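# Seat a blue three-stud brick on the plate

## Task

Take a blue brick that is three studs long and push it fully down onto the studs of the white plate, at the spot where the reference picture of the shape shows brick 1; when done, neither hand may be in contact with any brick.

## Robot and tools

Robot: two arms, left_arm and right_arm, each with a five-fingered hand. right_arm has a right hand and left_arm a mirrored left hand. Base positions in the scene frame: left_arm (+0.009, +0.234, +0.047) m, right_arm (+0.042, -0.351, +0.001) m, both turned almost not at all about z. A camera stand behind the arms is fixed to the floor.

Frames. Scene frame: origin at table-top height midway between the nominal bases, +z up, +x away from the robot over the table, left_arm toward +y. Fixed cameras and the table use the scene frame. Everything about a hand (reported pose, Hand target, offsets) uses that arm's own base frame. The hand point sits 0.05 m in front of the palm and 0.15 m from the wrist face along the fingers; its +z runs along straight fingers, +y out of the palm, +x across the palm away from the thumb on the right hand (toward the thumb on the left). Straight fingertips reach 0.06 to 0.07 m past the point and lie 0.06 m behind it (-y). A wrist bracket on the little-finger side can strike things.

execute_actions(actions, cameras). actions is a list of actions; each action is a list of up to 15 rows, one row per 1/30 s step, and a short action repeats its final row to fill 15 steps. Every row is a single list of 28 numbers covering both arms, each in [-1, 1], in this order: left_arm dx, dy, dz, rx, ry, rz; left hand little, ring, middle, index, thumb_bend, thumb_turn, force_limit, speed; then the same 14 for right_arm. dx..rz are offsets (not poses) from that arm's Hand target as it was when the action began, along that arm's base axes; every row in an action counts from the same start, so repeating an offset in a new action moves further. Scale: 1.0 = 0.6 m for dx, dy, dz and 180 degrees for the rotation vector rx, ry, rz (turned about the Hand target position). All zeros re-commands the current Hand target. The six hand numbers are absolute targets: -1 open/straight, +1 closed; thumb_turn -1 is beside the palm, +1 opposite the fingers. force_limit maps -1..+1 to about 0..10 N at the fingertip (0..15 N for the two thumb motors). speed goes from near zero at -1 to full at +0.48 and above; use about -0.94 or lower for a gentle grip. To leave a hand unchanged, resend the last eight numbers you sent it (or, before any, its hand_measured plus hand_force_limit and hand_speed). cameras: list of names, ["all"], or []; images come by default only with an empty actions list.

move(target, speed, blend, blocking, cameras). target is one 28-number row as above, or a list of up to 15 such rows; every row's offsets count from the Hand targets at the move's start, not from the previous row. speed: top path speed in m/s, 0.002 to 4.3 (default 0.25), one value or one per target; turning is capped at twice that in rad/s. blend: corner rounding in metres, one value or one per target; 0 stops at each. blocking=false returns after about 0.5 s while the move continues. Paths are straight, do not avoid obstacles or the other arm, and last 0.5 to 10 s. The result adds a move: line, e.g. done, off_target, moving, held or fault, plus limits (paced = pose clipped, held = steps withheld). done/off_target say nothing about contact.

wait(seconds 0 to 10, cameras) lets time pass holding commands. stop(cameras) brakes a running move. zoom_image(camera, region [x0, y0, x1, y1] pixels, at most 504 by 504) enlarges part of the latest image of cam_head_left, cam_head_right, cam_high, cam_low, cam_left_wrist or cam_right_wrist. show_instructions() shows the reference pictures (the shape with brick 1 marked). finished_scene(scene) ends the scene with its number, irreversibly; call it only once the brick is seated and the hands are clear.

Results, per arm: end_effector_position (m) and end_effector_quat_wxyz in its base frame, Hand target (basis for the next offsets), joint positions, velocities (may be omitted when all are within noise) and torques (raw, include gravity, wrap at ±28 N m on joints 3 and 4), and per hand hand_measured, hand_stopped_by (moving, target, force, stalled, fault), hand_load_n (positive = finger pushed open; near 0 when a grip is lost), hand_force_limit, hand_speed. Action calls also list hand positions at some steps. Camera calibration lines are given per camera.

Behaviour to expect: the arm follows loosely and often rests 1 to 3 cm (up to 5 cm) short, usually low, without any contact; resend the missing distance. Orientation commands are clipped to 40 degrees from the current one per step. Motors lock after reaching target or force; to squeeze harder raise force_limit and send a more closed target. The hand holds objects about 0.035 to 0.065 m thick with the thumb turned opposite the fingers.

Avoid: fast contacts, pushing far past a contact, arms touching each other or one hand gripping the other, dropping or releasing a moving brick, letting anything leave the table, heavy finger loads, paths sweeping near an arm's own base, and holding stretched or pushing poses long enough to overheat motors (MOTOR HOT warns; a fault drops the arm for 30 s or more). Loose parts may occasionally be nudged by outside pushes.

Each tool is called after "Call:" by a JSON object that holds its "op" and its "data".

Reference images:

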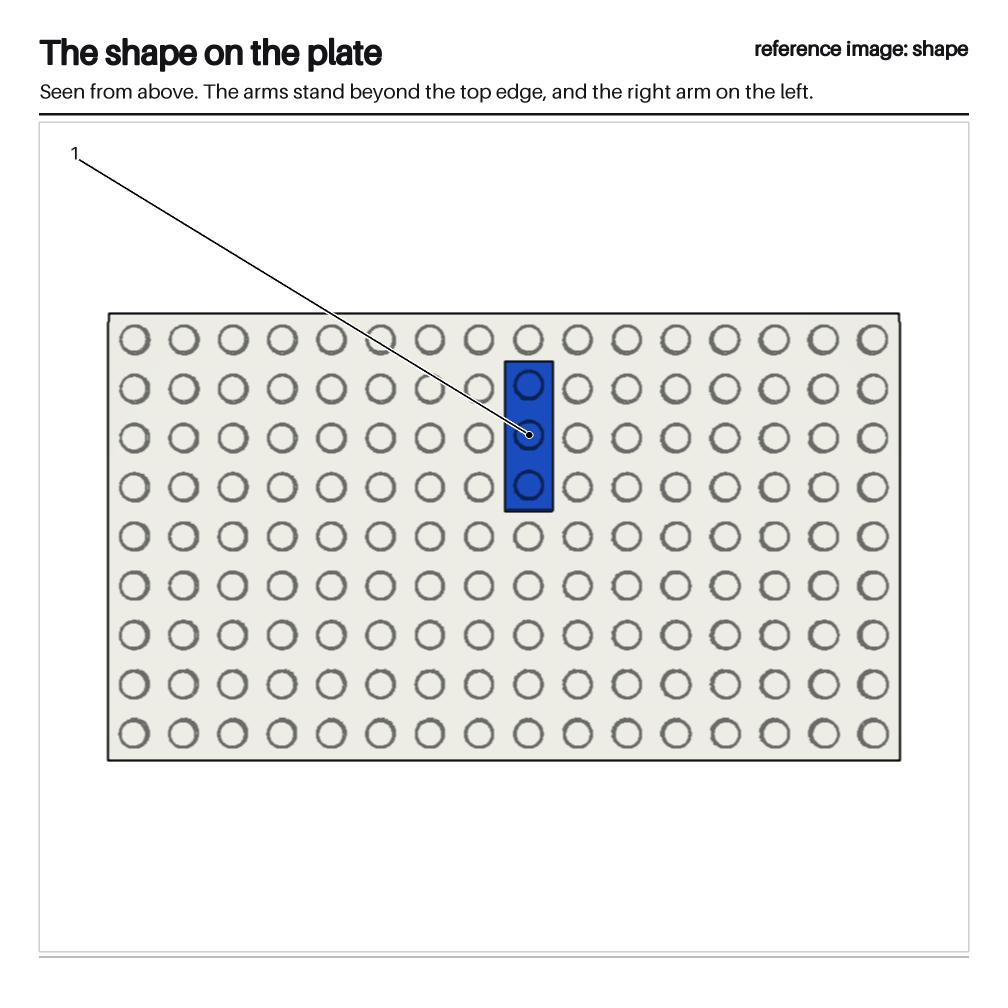

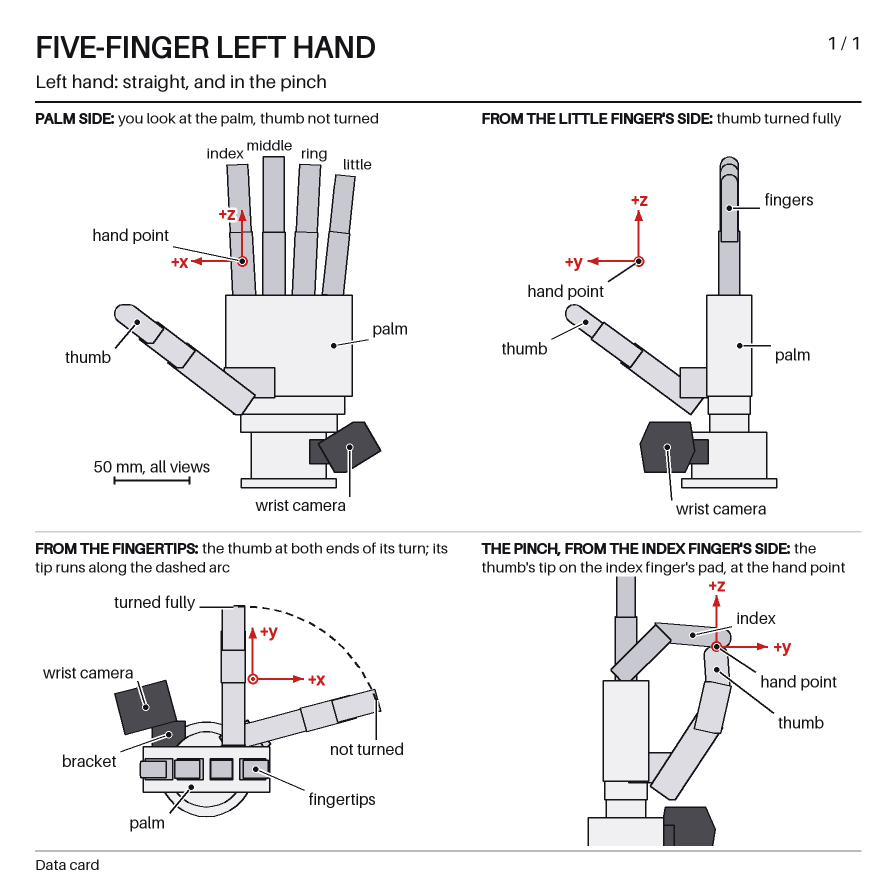

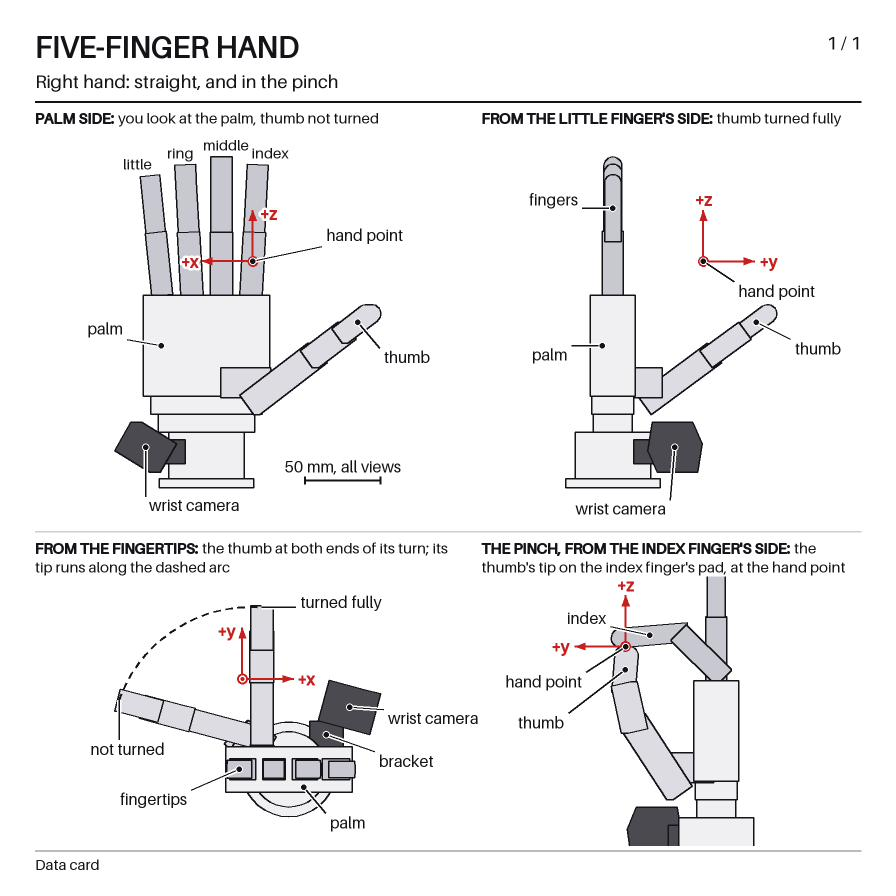

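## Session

Call:
{"op": "execute_actions", "data": {"actions": []}}

Scene clock: 0.00 s.
left_arm: end_effector_position=(+0.5663, -0.1856, +0.0842) hand_measured=(-1.000, -1.000, -1.000, -1.000, -1.000, -1.000) hand_load_n=(+0.0, +0.0, +0.0, +0.5, +0.0, +0.0) hand_stopped_by=(target, target, target, target, target, target) hand_force_limit=0.00 hand_speed=-0.80 end_effector_quat_wxyz=(-0.130, +0.936, -0.295, +0.139) | right_arm: end_effector_position=(+0.6258, +0.1428, +0.2100) hand_measured=(-1.000, -1.000, -1.000, -1.000, -1.000, -1.000) hand_load_n=(+0.0, +0.0, +0.0, +0.0, +0.0, +0.0) hand_stopped_by=(target, target, target, target, target, target) hand_force_limit=0.00 hand_speed=-0.80 end_effector_quat_wxyz=(-0.016, +0.920, +0.390, +0.029)
Joint positions: left_arm=[-0.288 1.745 1.363 -0.899 -0.252 -1.211] | right_arm=[0.32 2.006 2.098 -1.607 -0.036 -2.052]
Joint velocities: within noise
Joint torques (N m): no reading
Heat: left arm: hottest elbow 28 °C; right arm: hottest elbow 34 °C.
Hand target: left_arm +0.5746, -0.1880, +0.0915; -0.130, +0.935, -0.294, +0.148 | right_arm +0.6308, +0.1444, +0.2165; -0.015, +0.920, +0.390, +0.038
camera_calibration:
cam_left_wrist: T_world_to_cam=[[0.72075, 0.608588, 0.331874, -0.319345], [0.43354, -0.769324, 0.469236, -0.415577], [0.540891, -0.194321, -0.818338, -0.159375], [0, 0, 0, 1]] pos_world=[0.496542, -0.156334, 0.170564]
cam_right_wrist: T_world_to_cam=[[0.890745, -0.453541, -0.0295769, -0.483035], [-0.388641, -0.793792, 0.467817, 0.257009], [-0.235652, -0.405211, -0.88333, 0.503657], [0, 0, 0, 1]] pos_world=[0.648833, 0.189022, 0.310376]

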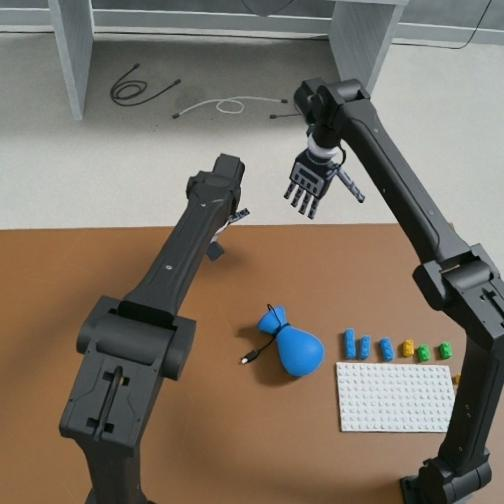

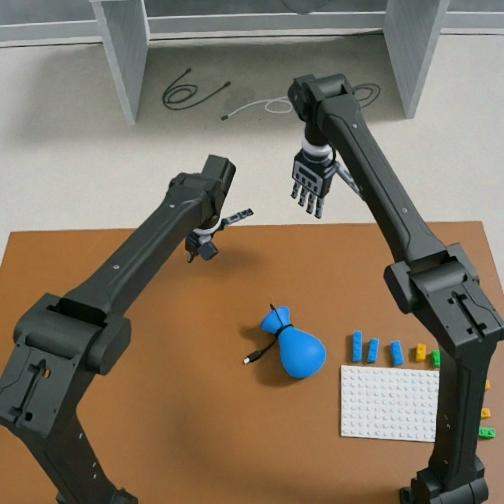

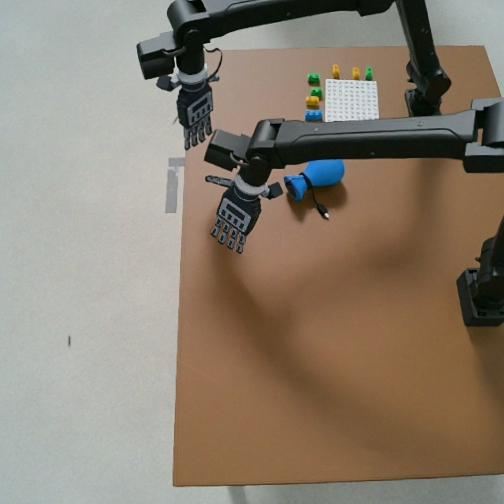

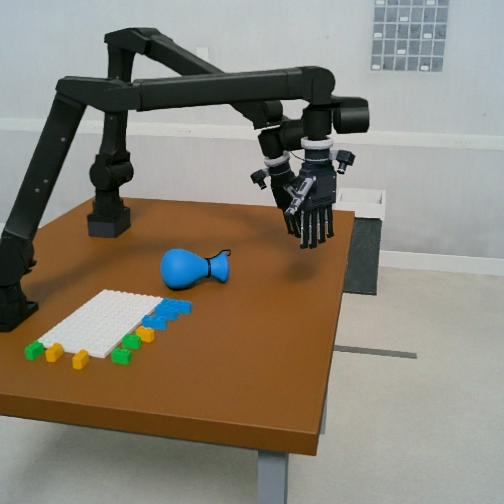

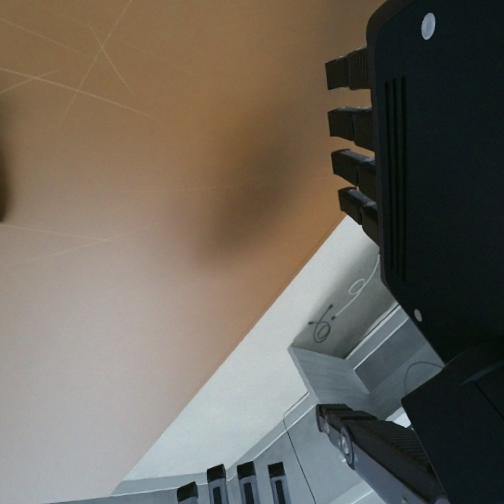

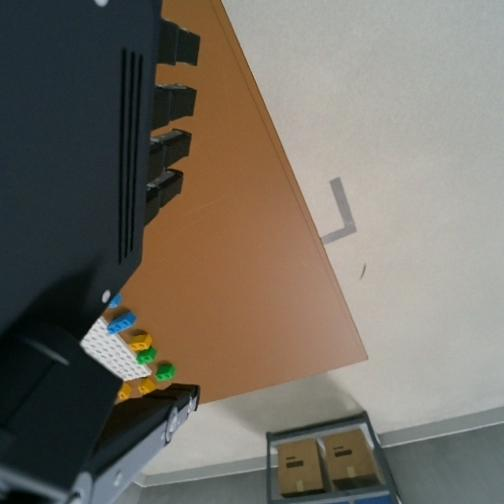

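Call:
{"op": "move", "data": {"target": [-0.041,-0.02,0.264,-0.001,-0.106,-0.252,-1,-1,-1,-1,-1,-1,0,-0.8,-0.1847,-0.7407,0.139,0,0,-0.239,-1,-1,-1,-1,-1,-1,0,-0.8], "speed": 0.32, "cameras": ["cam_head_left","cam_head_right","cam_low"]}}

Call:
{"op": "zoom_image", "data": {"camera": "cam_head_right", "region": [330, 310, 490, 450]}}

Call:
{"op": "zoom_image", "data": {"camera": "cam_head_left", "region": [325, 310, 485, 450]}}

Scene clock: 13.73 s.
left_arm: end_effector_position=(+0.5335, -0.2050, +0.2212) hand_measured=(-1.000, -1.000, -1.000, -1.000, -1.000, -1.000) hand_load_n=(+0.0, +0.0, +0.0, +0.0, +0.0, +0.0) hand_stopped_by=(target, target, target, target, target, target) hand_force_limit=0.00 hand_speed=-0.80 end_effector_quat_wxyz=(-0.090, +0.724, -0.610, +0.309) | right_arm: end_effector_position=(+0.5081, -0.2993, +0.2944) hand_measured=(-1.000, -1.000, -1.000, -1.000, -1.000, -1.000) hand_load_n=(+0.0, +0.0, +0.0, +0.5, +0.0, +0.0) hand_stopped_by=(target, target, target, target, target, target) hand_force_limit=0.00 hand_speed=-0.80 end_effector_quat_wxyz=(+0.007, +0.998, +0.019, +0.051)
Joint positions: left_arm=[-0.235 1.504 1.35 -0.769 0.11 -0.442] | right_arm=[-0.427 1.841 2.068 -1.699 -0.031 -2.034]
Joint torques (N m): left_arm=[2.9 -12.81 10.25 2.14 0.13 0.17] | right_arm=[0.38 -15.79 12.25 0.25 0.11 -0.11]
Heat: left arm: hottest elbow 31 °C; right arm: hottest elbow 35 °C.
Hand target: left_arm +0.5499, -0.2002, +0.2496; -0.107, +0.714, -0.605, +0.335 | right_arm +0.5200, -0.3001, +0.2999; +0.000, +0.999, +0.025, +0.041
Off the commanded pose: left_arm 0.033 m, 4 deg | right_arm 0.013 m, 2 deg.
joint sent to its limit (right arm) — joint 4 (wrist pitch), lower limit. The joint targets still meet the commanded pose.
move: off_target (left_arm, right_arm)
Images, in order (width x height): cam_head_left 504x504, cam_head_right 504x504, cam_low 504x504.

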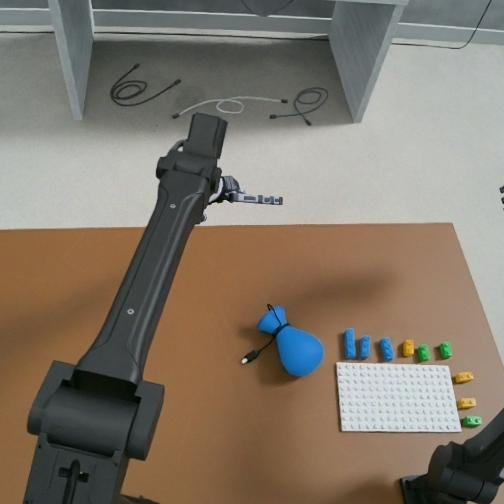

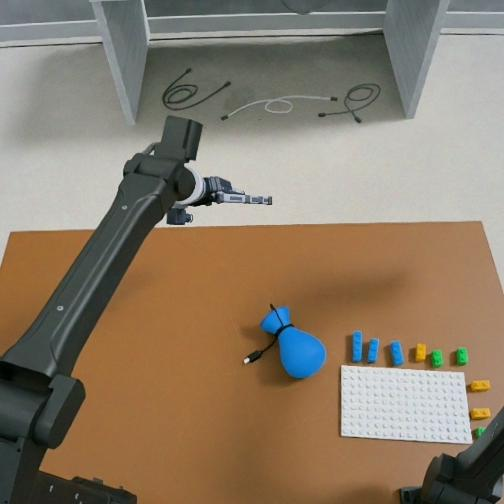

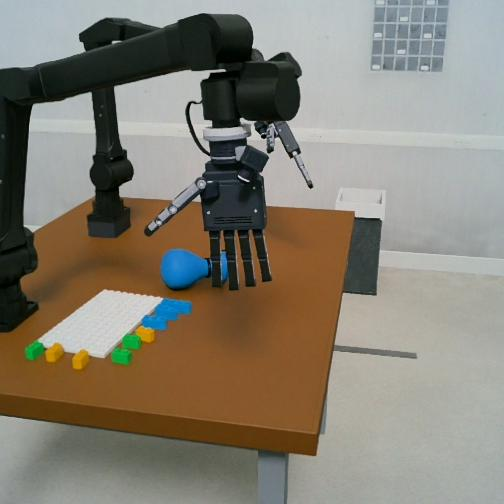

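Scaled by 3.150 from the camera's 504x504 image, which has a finer 720x720 frame.

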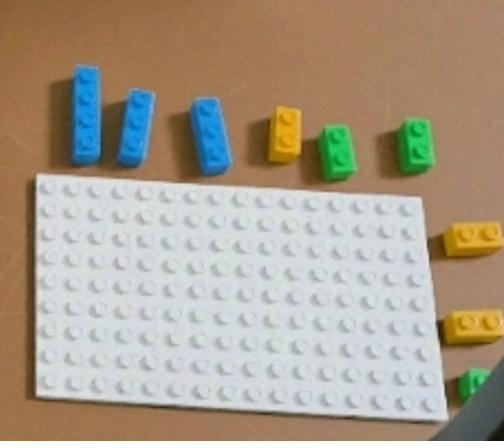

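Scaled by 3.150 from the camera's 504x504 image, which has a finer 720x720 frame.

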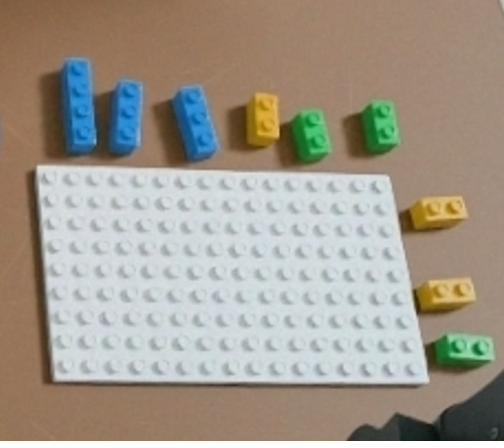

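Call:
{"op": "move", "data": {"target": [-0.333,-0.556,-0.124,-0.0018,-0.197,-0.467,-1,-1,-1,-1,-1,-1,0,-0.8,-0.645,-0.39,0.05,0,0,-0.2556,-1,-1,-1,-1,-1,-1,0,-0.8], "speed": 0.35, "cameras": ["cam_left_wrist","cam_head_right"]}}

Scene clock: 21.53 s.
left_arm: end_effector_position=(+0.3412, -0.5197, +0.1657) hand_measured=(-1.000, -1.000, -1.000, -1.000, -1.000, -1.000) hand_load_n=(+0.0, +0.0, +0.0, +0.0, +0.0, -0.5) hand_stopped_by=(target, target, target, target, target, target) hand_force_limit=0.00 hand_speed=-0.80 end_effector_quat_wxyz=(+0.013, -0.022, +0.867, -0.498) | right_arm: end_effector_position=(+0.1300, -0.5232, +0.3227) hand_measured=(-1.000, -1.000, -1.000, -1.000, -1.000, -1.000) hand_load_n=(+0.0, +0.0, +0.0, +0.0, +0.0, +0.0) hand_stopped_by=(target, target, target, target, target, target) hand_force_limit=0.00 hand_speed=-0.80 end_effector_quat_wxyz=(+0.034, +0.927, -0.369, +0.050)
Joint positions: left_arm=[-0.806 1.637 1.253 -0.274 0.601 0.413] | right_arm=[-1.211 1.691 1.937 -1.699 -0.028 -2.022]
Joint torques (N m): left_arm=[1.32 -11.22 10.36 1.72 0.36 0.19] | right_arm=[-0.21 -13.33 12.38 0.29 0.16 -0.11]
Heat: left arm: hottest elbow 33 °C; right arm: hottest elbow 36 °C.
Hand target: left_arm +0.3504, -0.5338, +0.1755; +0.021, -0.008, +0.863, -0.505 | right_arm +0.1330, -0.5341, +0.3298; +0.016, +0.929, -0.367, +0.038
Off the commanded pose: left_arm 0.019 m, 2 deg | right_arm 0.013 m, 2 deg.
joint sent to its limit (right arm) — joint 4 (wrist pitch), lower limit. The joint targets are off in orientation, not in position.
move: off_target (left_arm, right_arm)
camera_calibration:
cam_left_wrist: T_world_to_cam=[[-0.24468, -0.52568, 0.814735, -0.320879], [-0.903058, 0.429479, 0.00590191, 0.542594], [-0.353014, -0.734308, -0.579804, -0.0509656], [0, 0, 0, 1]] pos_world=[0.393489, -0.439136, 0.228679]
Images, in order (width x height): cam_head_right 504x504, cam_left_wrist 504x504.

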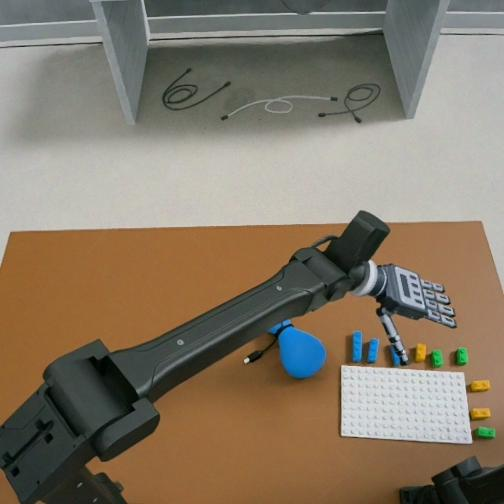

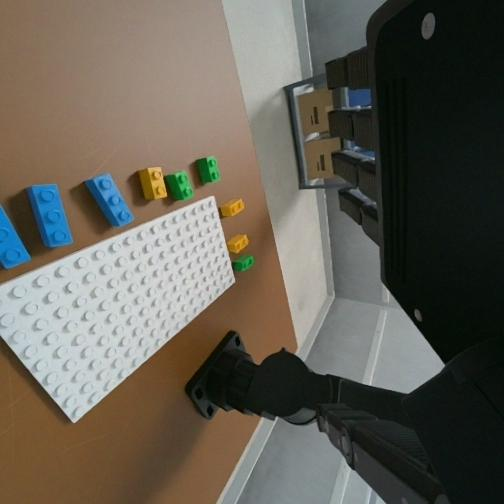

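Call:
{"op": "zoom_image", "data": {"camera": "cam_left_wrist", "region": [70, 150, 190, 270]}}

Scaled by 4.200 from the camera's 504x504 image, which has a finer 720x720 frame.

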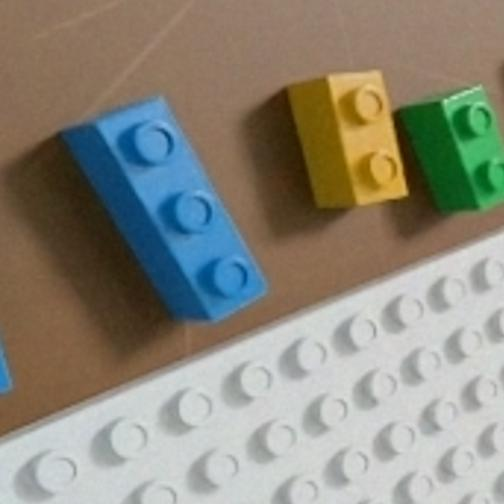

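Call:
{"op": "move", "data": {"target": [0.0185,-0.0737,-0.2058,0,0,0.0156,-1,-1,0,0,-0.5,1,0.4,0.1,0,0,0,0,0,0,-1,-1,-1,-1,-1,-1,0,-0.8], "speed": 0.2, "cameras": ["cam_left_wrist"]}}

Call:
{"op": "zoom_image", "data": {"camera": "cam_left_wrist", "region": [80, 140, 240, 300]}}

Scene clock: 30.67 s.
left_arm: end_effector_position=(+0.3640, -0.5682, +0.0549) hand_measured=(-1.000, -1.000, +0.000, +0.000, -0.500, +1.000) hand_load_n=(+0.0, +0.0, +0.0, +0.0, +0.0, +0.0) hand_stopped_by=(target, target, target, target, target, target) hand_force_limit=0.40 hand_speed=0.10 end_effector_quat_wxyz=(+0.034, -0.029, +0.865, -0.500) | right_arm: end_effector_position=(+0.1300, -0.5232, +0.3227) hand_measured=(-1.000, -1.000, -1.000, -1.000, -1.000, -1.000) hand_load_n=(+0.0, +0.0, +0.0, +0.0, +0.0, +0.0) hand_stopped_by=(target, target, target, target, target, target) hand_force_limit=0.00 hand_speed=-0.80 end_effector_quat_wxyz=(+0.034, +0.927, -0.369, +0.050)
Joint positions: left_arm=[-0.846 1.878 1.253 0.009 0.53 0.378] | right_arm=[-1.211 1.691 1.937 -1.699 -0.028 -2.022]
Joint torques (N m): left_arm=[1.03 -14.45 6.63 2.67 0.03 -0.02] | right_arm=[-0.03 -13.33 12.34 0.29 0.15 -0.11]
Heat: left arm: hottest elbow 34 °C; right arm: hottest elbow 37 °C.
Hand target: left_arm +0.3616, -0.5779, +0.0519; +0.033, -0.029, +0.862, -0.504 | right_arm +0.1330, -0.5341, +0.3298; +0.016, +0.929, -0.367, +0.038
Off the commanded pose: left_arm 0.010 m, 1 deg | right_arm 0.013 m, 2 deg.
joint sent to its limit (right arm) — joint 4 (wrist pitch), lower limit. The joint targets are off in orientation, not in position.
move: off_target (right_arm)
camera_calibration:
cam_left_wrist: T_world_to_cam=[[-0.250484, -0.530502, 0.809831, -0.250891], [-0.917037, 0.398148, -0.0228254, 0.573492], [-0.310324, -0.748362, -0.58622, -0.165958], [0, 0, 0, 1]] pos_world=[0.411568, -0.485629, 0.118982]
Images, in order (width x height): cam_left_wrist 504x504.

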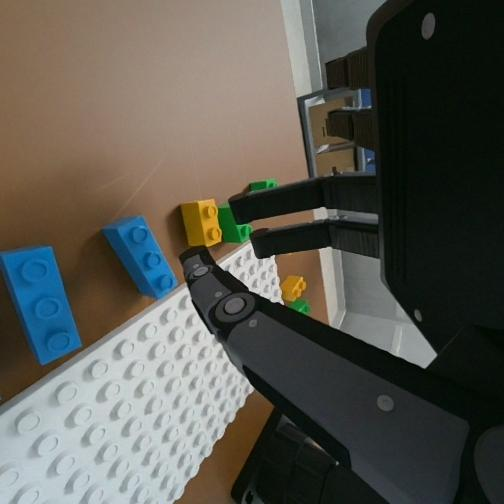

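Scaled by 3.150 from the camera's 504x504 image, which has a finer 720x720 frame.

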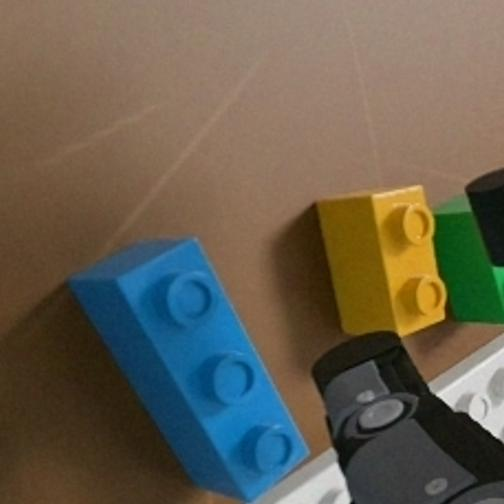

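Call:
{"op": "move", "data": {"target": [[-0.0193,0.0073,-0.0283,0,0,0,-1,-1,0,0,-0.5,1,0.4,0.1,0,0,0,0,0,0,-1,-1,-1,-1,-1,-1,0,-0.8],[-0.0193,0.0073,-0.098,0,0,0,-1,-1,0,0,-0.5,1,0.4,0.1,0,0,0,0,0,0,-1,-1,-1,-1,-1,-1,0,-0.8]], "speed": 0.12, "blend": [0.01,0], "cameras": ["cam_left_wrist"]}}

Call:
{"op": "zoom_image", "data": {"camera": "cam_left_wrist", "region": [110, 170, 290, 350]}}

Scene clock: 36.47 s.
left_arm: end_effector_position=(+0.3571, -0.5666, +0.0031) hand_measured=(-1.000, -1.000, +0.000, +0.000, -0.500, +1.000) hand_load_n=(+0.0, +0.0, +0.0, +0.0, +0.0, +0.0) hand_stopped_by=(target, target, target, target, target, target) hand_force_limit=0.40 hand_speed=0.10 end_effector_quat_wxyz=(+0.039, -0.029, +0.862, -0.504) | right_arm: end_effector_position=(+0.1300, -0.5232, +0.3227) hand_measured=(-1.000, -1.000, -1.000, -1.000, -1.000, -1.000) hand_load_n=(+0.0, +0.0, +0.0, +0.0, +0.0, +0.0) hand_stopped_by=(target, target, target, target, target, target) hand_force_limit=0.00 hand_speed=-0.80 end_effector_quat_wxyz=(+0.034, +0.927, -0.369, +0.050)
Joint positions: left_arm=[-0.854 1.951 1.19 0.162 0.521 0.37] | right_arm=[-1.211 1.691 1.937 -1.699 -0.028 -2.022]
Joint torques (N m): left_arm=[0.62 -13.92 5.68 2.67 0.02 -0.05] | right_arm=[-0.03 -13.27 12.37 0.29 0.15 -0.12]
Heat: left arm: hottest elbow 34 °C; right arm: hottest elbow 38 °C.
Hand target: left_arm +0.3499, -0.5736, -0.0068; +0.033, -0.029, +0.862, -0.504 | right_arm +0.1330, -0.5341, +0.3298; +0.016, +0.929, -0.367, +0.038
Off the commanded pose: left_arm 0.014 m, 1 deg | right_arm 0.013 m, 2 deg.
joint sent to its limit (right arm) — joint 4 (wrist pitch), lower limit. The joint targets are off in orientation, not in position.
move: off_target (left_arm, right_arm)
camera_calibration:
cam_left_wrist: T_world_to_cam=[[-0.254408, -0.523727, 0.813011, -0.20452], [-0.918442, 0.394135, -0.0335047, 0.563703], [-0.302888, -0.755227, -0.581284, -0.203822], [0, 0, 0, 1]] pos_world=[0.403962, -0.48322, 0.0666847]
Images, in order (width x height): cam_left_wrist 504x504.

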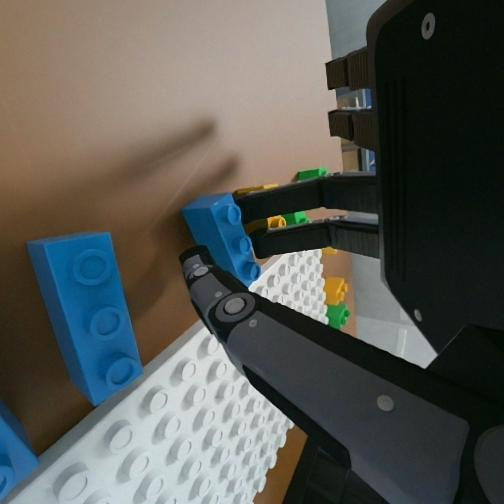

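Scaled by 2.800 from the camera's 504x504 image, which has a finer 720x720 frame.

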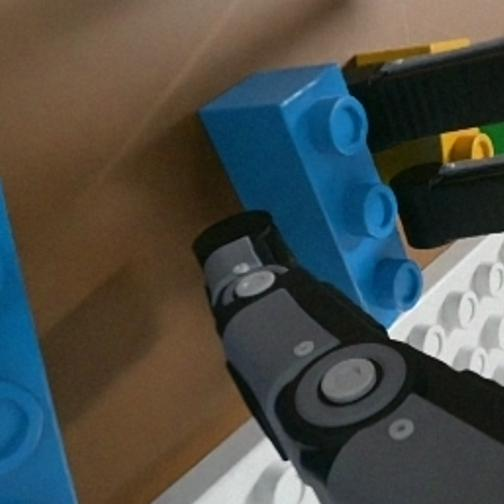

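Call:
{"op": "move", "data": {"target": [[-0.0057,-0.0257,0.05,0,0,0,-1,-1,0,0,-0.5,1,0.4,0.1,0,0,0,0,0,0,-1,-1,-1,-1,-1,-1,0,-0.8],[-0.0057,-0.0257,-0.007,0,0,0,-1,-1,0,0,-0.5,1,0.4,0.1,0,0,0,0,0,0,-1,-1,-1,-1,-1,-1,0,-0.8]], "speed": 0.12, "blend": [0.003,0], "cameras": ["cam_left_wrist"]}}

Call:
{"op": "zoom_image", "data": {"camera": "cam_left_wrist", "region": [110, 170, 290, 350]}}

Scene clock: 41.43 s.
left_arm: end_effector_position=(+0.3444, -0.5748, -0.0053) hand_measured=(-1.000, -1.000, +0.000, +0.000, -0.500, +1.000) hand_load_n=(+0.0, +0.0, -1.0, +0.0, +0.0, +0.0) hand_stopped_by=(target, target, target, target, target, target) hand_force_limit=0.40 hand_speed=0.10 end_effector_quat_wxyz=(+0.034, -0.030, +0.865, -0.499) | right_arm: end_effector_position=(+0.1300, -0.5232, +0.3227) hand_measured=(-1.000, -1.000, -1.000, -1.000, -1.000, -1.000) hand_load_n=(+0.0, +0.0, +0.0, +0.0, +0.0, +0.0) hand_stopped_by=(target, target, target, target, target, target) hand_force_limit=0.00 hand_speed=-0.80 end_effector_quat_wxyz=(+0.034, +0.927, -0.369, +0.050)
Joint positions: left_arm=[-0.88 1.965 1.19 0.169 0.503 0.355] | right_arm=[-1.211 1.691 1.937 -1.699 -0.028 -2.022]
Joint torques (N m): left_arm=[1.03 -13.04 7.56 2.59 -0.01 -0.02] | right_arm=[-0.26 -13.27 12.34 0.29 0.15 -0.12]
Heat: left arm: hottest elbow 33 °C; right arm: hottest elbow 39 °C.
Hand target: left_arm +0.3466, -0.5889, -0.0112; +0.033, -0.029, +0.862, -0.504 | right_arm +0.1330, -0.5341, +0.3298; +0.016, +0.929, -0.367, +0.038
Off the commanded pose: left_arm 0.015 m, 1 deg | right_arm 0.013 m, 2 deg.
joint sent to its limit (right arm) — joint 4 (wrist pitch), lower limit. The joint targets are off in orientation, not in position.
move: off_target (left_arm, right_arm)
camera_calibration:
cam_left_wrist: T_world_to_cam=[[-0.249084, -0.531145, 0.809841, -0.211338], [-0.917072, 0.398174, -0.0209178, 0.556908], [-0.311347, -0.747892, -0.586277, -0.211705], [0, 0, 0, 1]] pos_world=[0.39217, -0.49233, 0.0586817]
Images, in order (width x height): cam_left_wrist 504x504.

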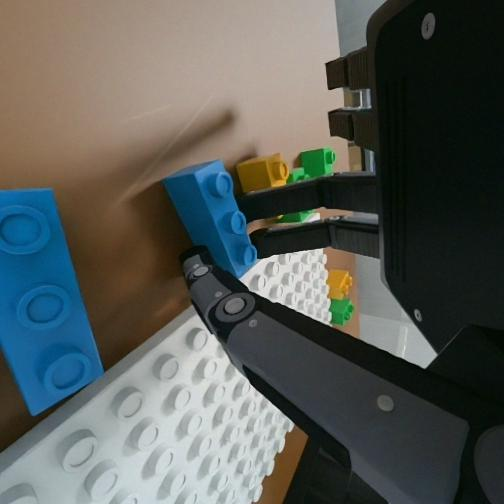

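Scaled by 2.800 from the camera's 504x504 image, which has a finer 720x720 frame.

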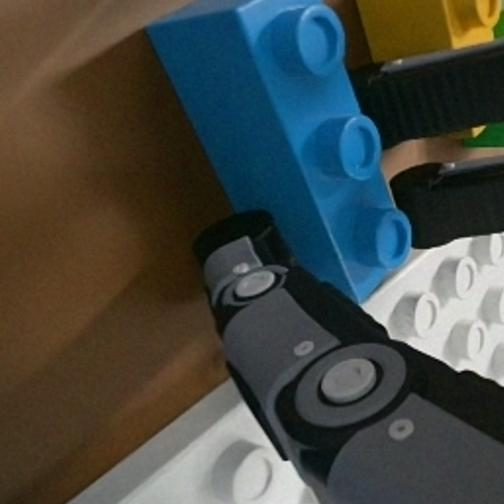

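Call:
{"op": "move", "data": {"target": [[0.011,-0.0078,0.055,0,0,0,-1,-1,0,0,-0.5,1,0.4,0.1,0,0,0,0,0,0,-1,-1,-1,-1,-1,-1,0,-0.8],[0.011,-0.0078,0.0058,0,0,0,-1,-1,0,0,-0.5,1,0.4,0.1,0,0,0,0,0,0,-1,-1,-1,-1,-1,-1,0,-0.8]], "speed": 0.12, "blend": [0.003,0], "cameras": ["cam_left_wrist"]}}

Call:
{"op": "zoom_image", "data": {"camera": "cam_left_wrist", "region": [110, 170, 290, 350]}}

Scene clock: 44.33 s.
left_arm: end_effector_position=(+0.3480, -0.5795, -0.0045) hand_measured=(-1.000, -1.000, +0.000, +0.000, -0.500, +1.000) hand_load_n=(+0.0, +0.0, -0.5, +0.0, +0.5, +0.0) hand_stopped_by=(target, target, target, target, target, target) hand_force_limit=0.40 hand_speed=0.10 end_effector_quat_wxyz=(+0.031, -0.030, +0.866, -0.497) | right_arm: end_effector_position=(+0.1300, -0.5232, +0.3227) hand_measured=(-1.000, -1.000, -1.000, -1.000, -1.000, -1.000) hand_load_n=(+0.0, +0.0, +0.0, +0.0, +0.0, +0.0) hand_stopped_by=(target, target, target, target, target, target) hand_force_limit=0.00 hand_speed=-0.80 end_effector_quat_wxyz=(+0.034, +0.927, -0.369, +0.050)
Joint positions: left_arm=[-0.88 1.976 1.216 0.148 0.504 0.355] | right_arm=[-1.211 1.691 1.937 -1.699 -0.028 -2.022]
Joint torques (N m): left_arm=[1.49 -13.74 7.83 2.7 0.11 0.01] | right_arm=[0.03 -13.39 12.38 0.24 0.14 -0.12]
Heat: left arm: hottest elbow 34 °C; right arm: hottest elbow 39 °C.
Hand target: left_arm +0.3532, -0.5937, -0.0076; +0.033, -0.029, +0.862, -0.504 | right_arm +0.1330, -0.5341, +0.3298; +0.016, +0.929, -0.367, +0.038
Off the commanded pose: left_arm 0.015 m, 1 deg | right_arm 0.013 m, 2 deg.
joint sent to its limit (right arm) — joint 4 (wrist pitch), lower limit. The joint targets are off in orientation, not in position.
move: off_target (left_arm, right_arm)
camera_calibration:
cam_left_wrist: T_world_to_cam=[[-0.245448, -0.534637, 0.808652, -0.216833], [-0.916879, 0.398898, -0.0145683, 0.562498], [-0.314781, -0.745012, -0.588106, -0.210772], [0, 0, 0, 1]] pos_world=[0.396175, -0.497335, 0.0595803]
Images, in order (width x height): cam_left_wrist 504x504.

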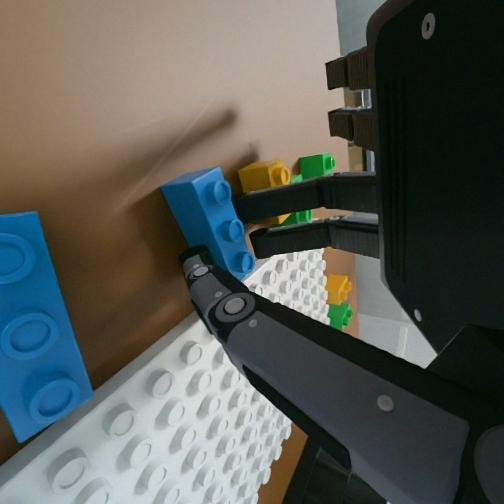

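Scaled by 2.800 from the camera's 504x504 image, which has a finer 720x720 frame.

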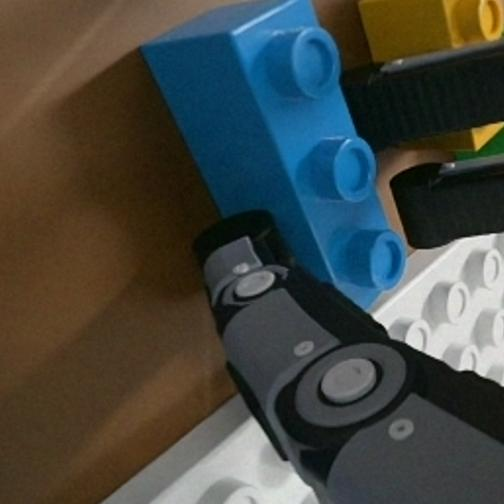

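Call:
{"op": "move", "data": {"target": [[0.0033,-0.003,0.055,0,0,0,-1,-1,0,0,-0.5,1,0.4,0.1,0,0,0,0,0,0,-1,-1,-1,-1,-1,-1,0,-0.8],[0.0033,-0.003,0.0075,0,0,0,-1,-1,0,0,-0.5,1,0.4,0.1,0,0,0,0,0,0,-1,-1,-1,-1,-1,-1,0,-0.8]], "speed": 0.12, "blend": [0.003,0], "cameras": ["cam_left_wrist"]}}

Call:
{"op": "zoom_image", "data": {"camera": "cam_left_wrist", "region": [110, 170, 290, 350]}}

Scene clock: 46.87 s.
left_arm: end_effector_position=(+0.3490, -0.5807, -0.0036) hand_measured=(-1.000, -1.000, +0.000, +0.000, -0.500, +1.000) hand_load_n=(+0.0, +0.0, +0.0, +0.0, +0.0, +0.0) hand_stopped_by=(target, target, target, target, target, target) hand_force_limit=0.40 hand_speed=0.10 end_effector_quat_wxyz=(+0.029, -0.032, +0.868, -0.495) | right_arm: end_effector_position=(+0.1300, -0.5232, +0.3227) hand_measured=(-1.000, -1.000, -1.000, -1.000, -1.000, -1.000) hand_load_n=(+0.0, +0.0, +0.0, +0.0, +0.0, +0.0) hand_stopped_by=(target, target, target, target, target, target) hand_force_limit=0.00 hand_speed=-0.80 end_effector_quat_wxyz=(+0.034, +0.927, -0.369, +0.050)
Joint positions: left_arm=[-0.88 1.978 1.227 0.131 0.504 0.355] | right_arm=[-1.211 1.691 1.937 -1.699 -0.028 -2.022]
Joint torques (N m): left_arm=[1.26 -14.39 7.9 2.69 0.13 -0.01] | right_arm=[0.03 -13.22 12.4 0.34 0.13 -0.13]
Heat: left arm: hottest elbow 34 °C; right arm: hottest elbow 39 °C.
Hand target: left_arm +0.3551, -0.5954, -0.0032; +0.033, -0.029, +0.862, -0.504 | right_arm +0.1330, -0.5341, +0.3298; +0.016, +0.929, -0.367, +0.038
Off the commanded pose: left_arm 0.016 m, 1 deg | right_arm 0.013 m, 2 deg.
joint sent to its limit (right arm) — joint 4 (wrist pitch), lower limit. The joint targets are off in orientation, not in position.
move: off_target (left_arm, right_arm)
camera_calibration:
cam_left_wrist: T_world_to_cam=[[-0.241466, -0.539427, 0.806668, -0.222192], [-0.916969, 0.398884, -0.00774582, 0.563966], [-0.317589, -0.741559, -0.590954, -0.207842], [0, 0, 0, 1]] pos_world=[0.397479, -0.49894, 0.0607786]
Images, in order (width x height): cam_left_wrist 504x504.

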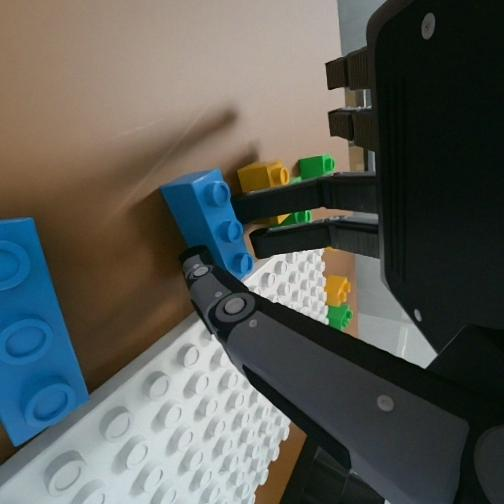

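Scaled by 2.800 from the camera's 504x504 image, which has a finer 720x720 frame.

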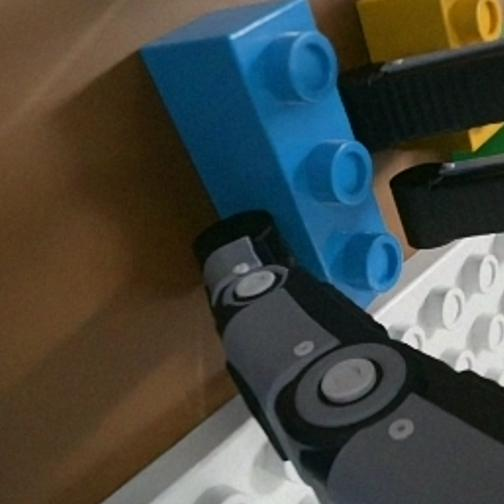

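Call:
{"op": "move", "data": {"target": [0.0,-0.002,0.016,0,0,0,-1,-1,0,0,-0.5,1,0.4,0.1,0,0,0,0,0,0,-1,-1,-1,-1,-1,-1,0,-0.8], "speed": 0.1, "cameras": ["cam_left_wrist"]}}

Call:
{"op": "zoom_image", "data": {"camera": "cam_left_wrist", "region": [110, 170, 290, 350]}}

Scene clock: 49.17 s.
left_arm: end_effector_position=(+0.3490, -0.5807, -0.0038) hand_measured=(-1.000, -1.000, +0.000, +0.000, -0.500, +1.000) hand_load_n=(+0.0, +0.0, +0.0, +0.0, +0.0, +0.0) hand_stopped_by=(target, target, target, target, target, target) hand_force_limit=0.40 hand_speed=0.10 end_effector_quat_wxyz=(+0.029, -0.032, +0.868, -0.495) | right_arm: end_effector_position=(+0.1300, -0.5232, +0.3227) hand_measured=(-1.000, -1.000, -1.000, -1.000, -1.000, -1.000) hand_load_n=(+0.0, +0.0, +0.0, +0.0, +0.0, +0.0) hand_stopped_by=(target, target, target, target, target, target) hand_force_limit=0.00 hand_speed=-0.80 end_effector_quat_wxyz=(+0.034, +0.927, -0.369, +0.050)
Joint positions: left_arm=[-0.88 1.978 1.227 0.132 0.504 0.355] | right_arm=[-1.211 1.691 1.937 -1.699 -0.028 -2.022]
Joint torques (N m): left_arm=[1.32 -15.62 8.43 1.89 0.09 -0.03] | right_arm=[-0.26 -13.27 12.36 0.29 0.14 -0.13]
Heat: left arm: hottest elbow 34 °C; right arm: hottest elbow 39 °C.
Hand target: left_arm +0.3551, -0.5966, +0.0065; +0.033, -0.029, +0.862, -0.504 | right_arm +0.1330, -0.5341, +0.3298; +0.016, +0.929, -0.367, +0.038
Off the commanded pose: left_arm 0.020 m, 1 deg | right_arm 0.013 m, 2 deg.
joint sent to its limit (right arm) — joint 4 (wrist pitch), lower limit. The joint targets are off in orientation, not in position.
move: off_target (left_arm, right_arm)
camera_calibration:
cam_left_wrist: T_world_to_cam=[[-0.241466, -0.539427, 0.806668, -0.222031], [-0.916969, 0.398884, -0.00774582, 0.563965], [-0.317589, -0.741559, -0.590954, -0.20796], [0, 0, 0, 1]] pos_world=[0.397479, -0.49894, 0.0605786]
Images, in order (width x height): cam_left_wrist 504x504.

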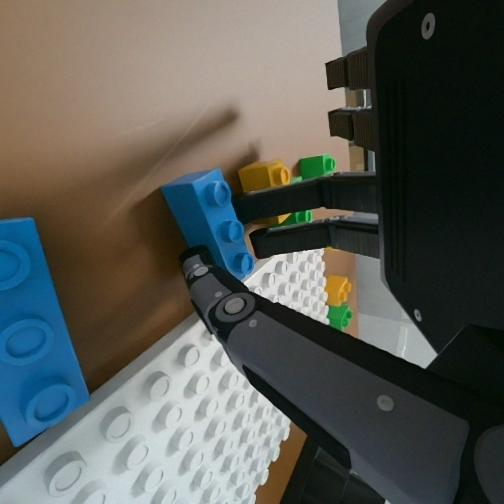

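Scaled by 2.800 from the camera's 504x504 image, which has a finer 720x720 frame.

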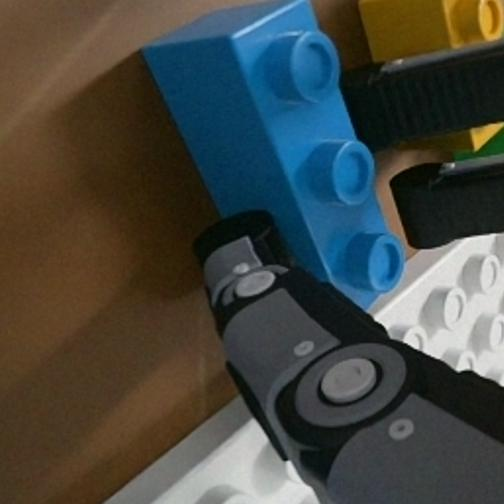

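Call:
{"op": "move", "data": {"target": [[0.0,0.0,0.035,0,0,0,-1,-1,0,0,-0.5,1,0.4,0.1,0,0,0,0,0,0,-1,-1,-1,-1,-1,-1,0,-0.8],[0.0,-0.001,-0.0075,0,0,0,-1,-1,0,0,-0.5,1,0.4,0.1,0,0,0,0,0,0,-1,-1,-1,-1,-1,-1,0,-0.8]], "speed": 0.12, "blend": [0.003,0], "cameras": ["cam_left_wrist"]}}

Call:
{"op": "zoom_image", "data": {"camera": "cam_left_wrist", "region": [110, 170, 290, 350]}}

Scene clock: 51.27 s.
left_arm: end_effector_position=(+0.3488, -0.5805, -0.0036) hand_measured=(-1.000, -1.000, +0.000, +0.000, -0.500, +1.000) hand_load_n=(+0.0, +0.0, +0.0, +0.0, +0.0, +0.0) hand_stopped_by=(target, target, target, target, target, target) hand_force_limit=0.40 hand_speed=0.10 end_effector_quat_wxyz=(+0.027, -0.033, +0.870, -0.491) | right_arm: end_effector_position=(+0.1300, -0.5232, +0.3227) hand_measured=(-1.000, -1.000, -1.000, -1.000, -1.000, -1.000) hand_load_n=(+0.0, +0.0, +0.0, +0.0, +0.0, +0.0) hand_stopped_by=(target, target, target, target, target, target) hand_force_limit=0.00 hand_speed=-0.80 end_effector_quat_wxyz=(+0.034, +0.927, -0.369, +0.050)
Joint positions: left_arm=[-0.88 1.978 1.233 0.116 0.504 0.355] | right_arm=[-1.211 1.691 1.937 -1.699 -0.028 -2.022]
Joint torques (N m): left_arm=[0.97 -14.8 8.08 2.69 0.08 -0.04] | right_arm=[-0.09 -13.39 12.37 0.29 0.16 -0.12]
Heat: left arm: hottest elbow 35 °C; right arm: hottest elbow 40 °C.
Hand target: left_arm +0.3551, -0.5972, +0.0018; +0.033, -0.029, +0.862, -0.504 | right_arm +0.1330, -0.5341, +0.3298; +0.016, +0.929, -0.367, +0.038
Off the commanded pose: left_arm 0.019 m, 2 deg | right_arm 0.013 m, 2 deg.
joint sent to its limit (right arm) — joint 4 (wrist pitch), lower limit. The joint targets are off in orientation, not in position.
move: off_target (left_arm, right_arm)
camera_calibration:
cam_left_wrist: T_world_to_cam=[[-0.236362, -0.545576, 0.80404, -0.227456], [-0.916995, 0.398896, 0.00110105, 0.563625], [-0.321329, -0.737041, -0.594574, -0.203822], [0, 0, 0, 1]] pos_world=[0.397586, -0.499148, 0.0610762]
Images, in order (width x height): cam_left_wrist 504x504.

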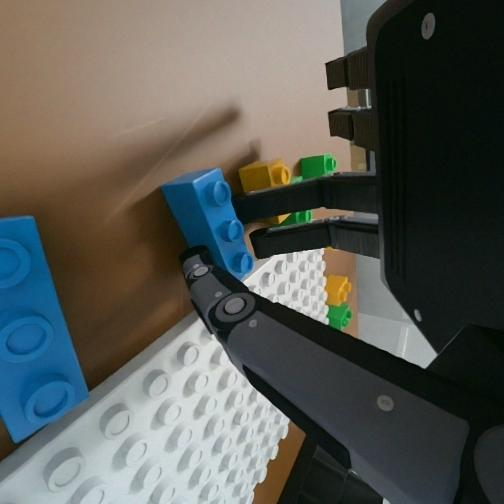

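Scaled by 2.800 from the camera's 504x504 image, which has a finer 720x720 frame.

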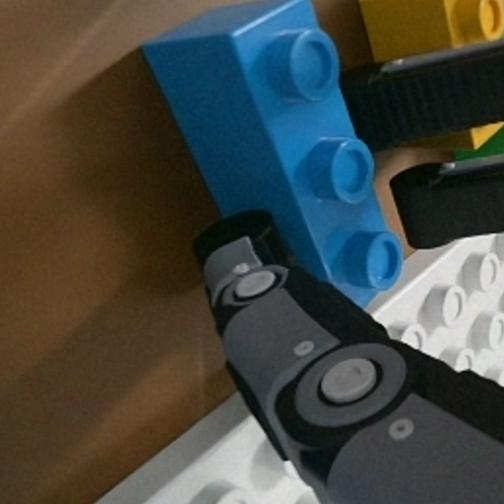

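Call:
{"op": "move", "data": {"target": [[0.0,0.0,0.083,-0.012,0,0,-1,-1,0,0,-0.5,1,0.4,0.1,0,0,0,0,0,0,-1,-1,-1,-1,-1,-1,0,-0.8],[0.002,-0.003,0.0035,-0.012,0,0,-1,-1,0,0,-0.5,1,0.4,0.1,0,0,0,0,0,0,-1,-1,-1,-1,-1,-1,0,-0.8]], "speed": 0.15, "cameras": ["cam_left_wrist"]}}

Call:
{"op": "zoom_image", "data": {"camera": "cam_left_wrist", "region": [110, 170, 290, 350]}}

Scene clock: 54.77 s.
left_arm: end_effector_position=(+0.3537, -0.5925, +0.0164) hand_measured=(-1.000, -1.000, +0.000, +0.000, -0.500, +1.000) hand_load_n=(+0.0, +0.0, +0.0, +0.0, -1.5, -1.0) hand_stopped_by=(target, target, target, target, target, target) hand_force_limit=0.40 hand_speed=0.10 end_effector_quat_wxyz=(+0.036, -0.026, +0.852, -0.521) | right_arm: end_effector_position=(+0.1300, -0.5232, +0.3227) hand_measured=(-1.000, -1.000, -1.000, -1.000, -1.000, -1.000) hand_load_n=(+0.0, +0.0, +0.0, +0.0, +0.0, -0.5) hand_stopped_by=(target, target, target, target, target, target) hand_force_limit=0.00 hand_speed=-0.80 end_effector_quat_wxyz=(+0.034, +0.927, -0.369, +0.050)
Joint positions: left_arm=[-0.88 1.967 1.234 0.182 0.521 0.335] | right_arm=[-1.211 1.691 1.937 -1.699 -0.028 -2.022]
Joint torques (N m): left_arm=[1.26 -13.68 7.04 2.41 0.1 -0.02] | right_arm=[0.03 -13.45 12.37 0.24 0.17 -0.13]
Heat: left arm: hottest elbow 35 °C; right arm: hottest elbow 40 °C.
Hand target: left_arm +0.3564, -0.5991, +0.0042; +0.032, -0.030, +0.853, -0.521 | right_arm +0.1330, -0.5341, +0.3298; +0.016, +0.929, -0.367, +0.038
Off the commanded pose: left_arm 0.014 m, 1 deg | right_arm 0.013 m, 2 deg.
joint sent to its limit (right arm) — joint 4 (wrist pitch), lower limit. The joint targets are off in orientation, not in position.
move: off_target (left_arm, right_arm)
camera_calibration:
cam_left_wrist: T_world_to_cam=[[-0.259973, -0.488698, 0.832819, -0.207413], [-0.914552, 0.401372, -0.049962, 0.574372], [-0.309854, -0.774645, -0.551286, -0.226274], [0, 0, 0, 1]] pos_world=[0.401259, -0.507181, 0.0766927]
Images, in order (width x height): cam_left_wrist 504x504.

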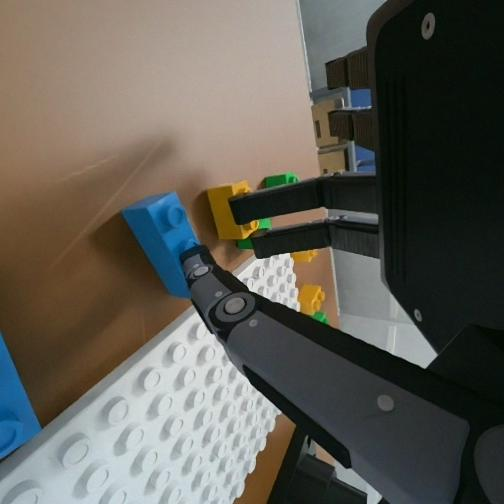

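Scaled by 2.800 from the camera's 504x504 image, which has a finer 720x720 frame.

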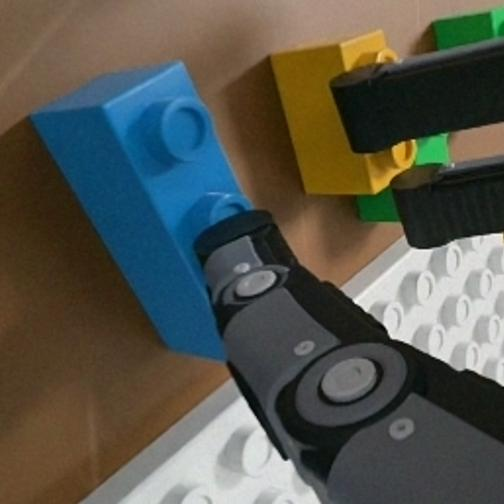

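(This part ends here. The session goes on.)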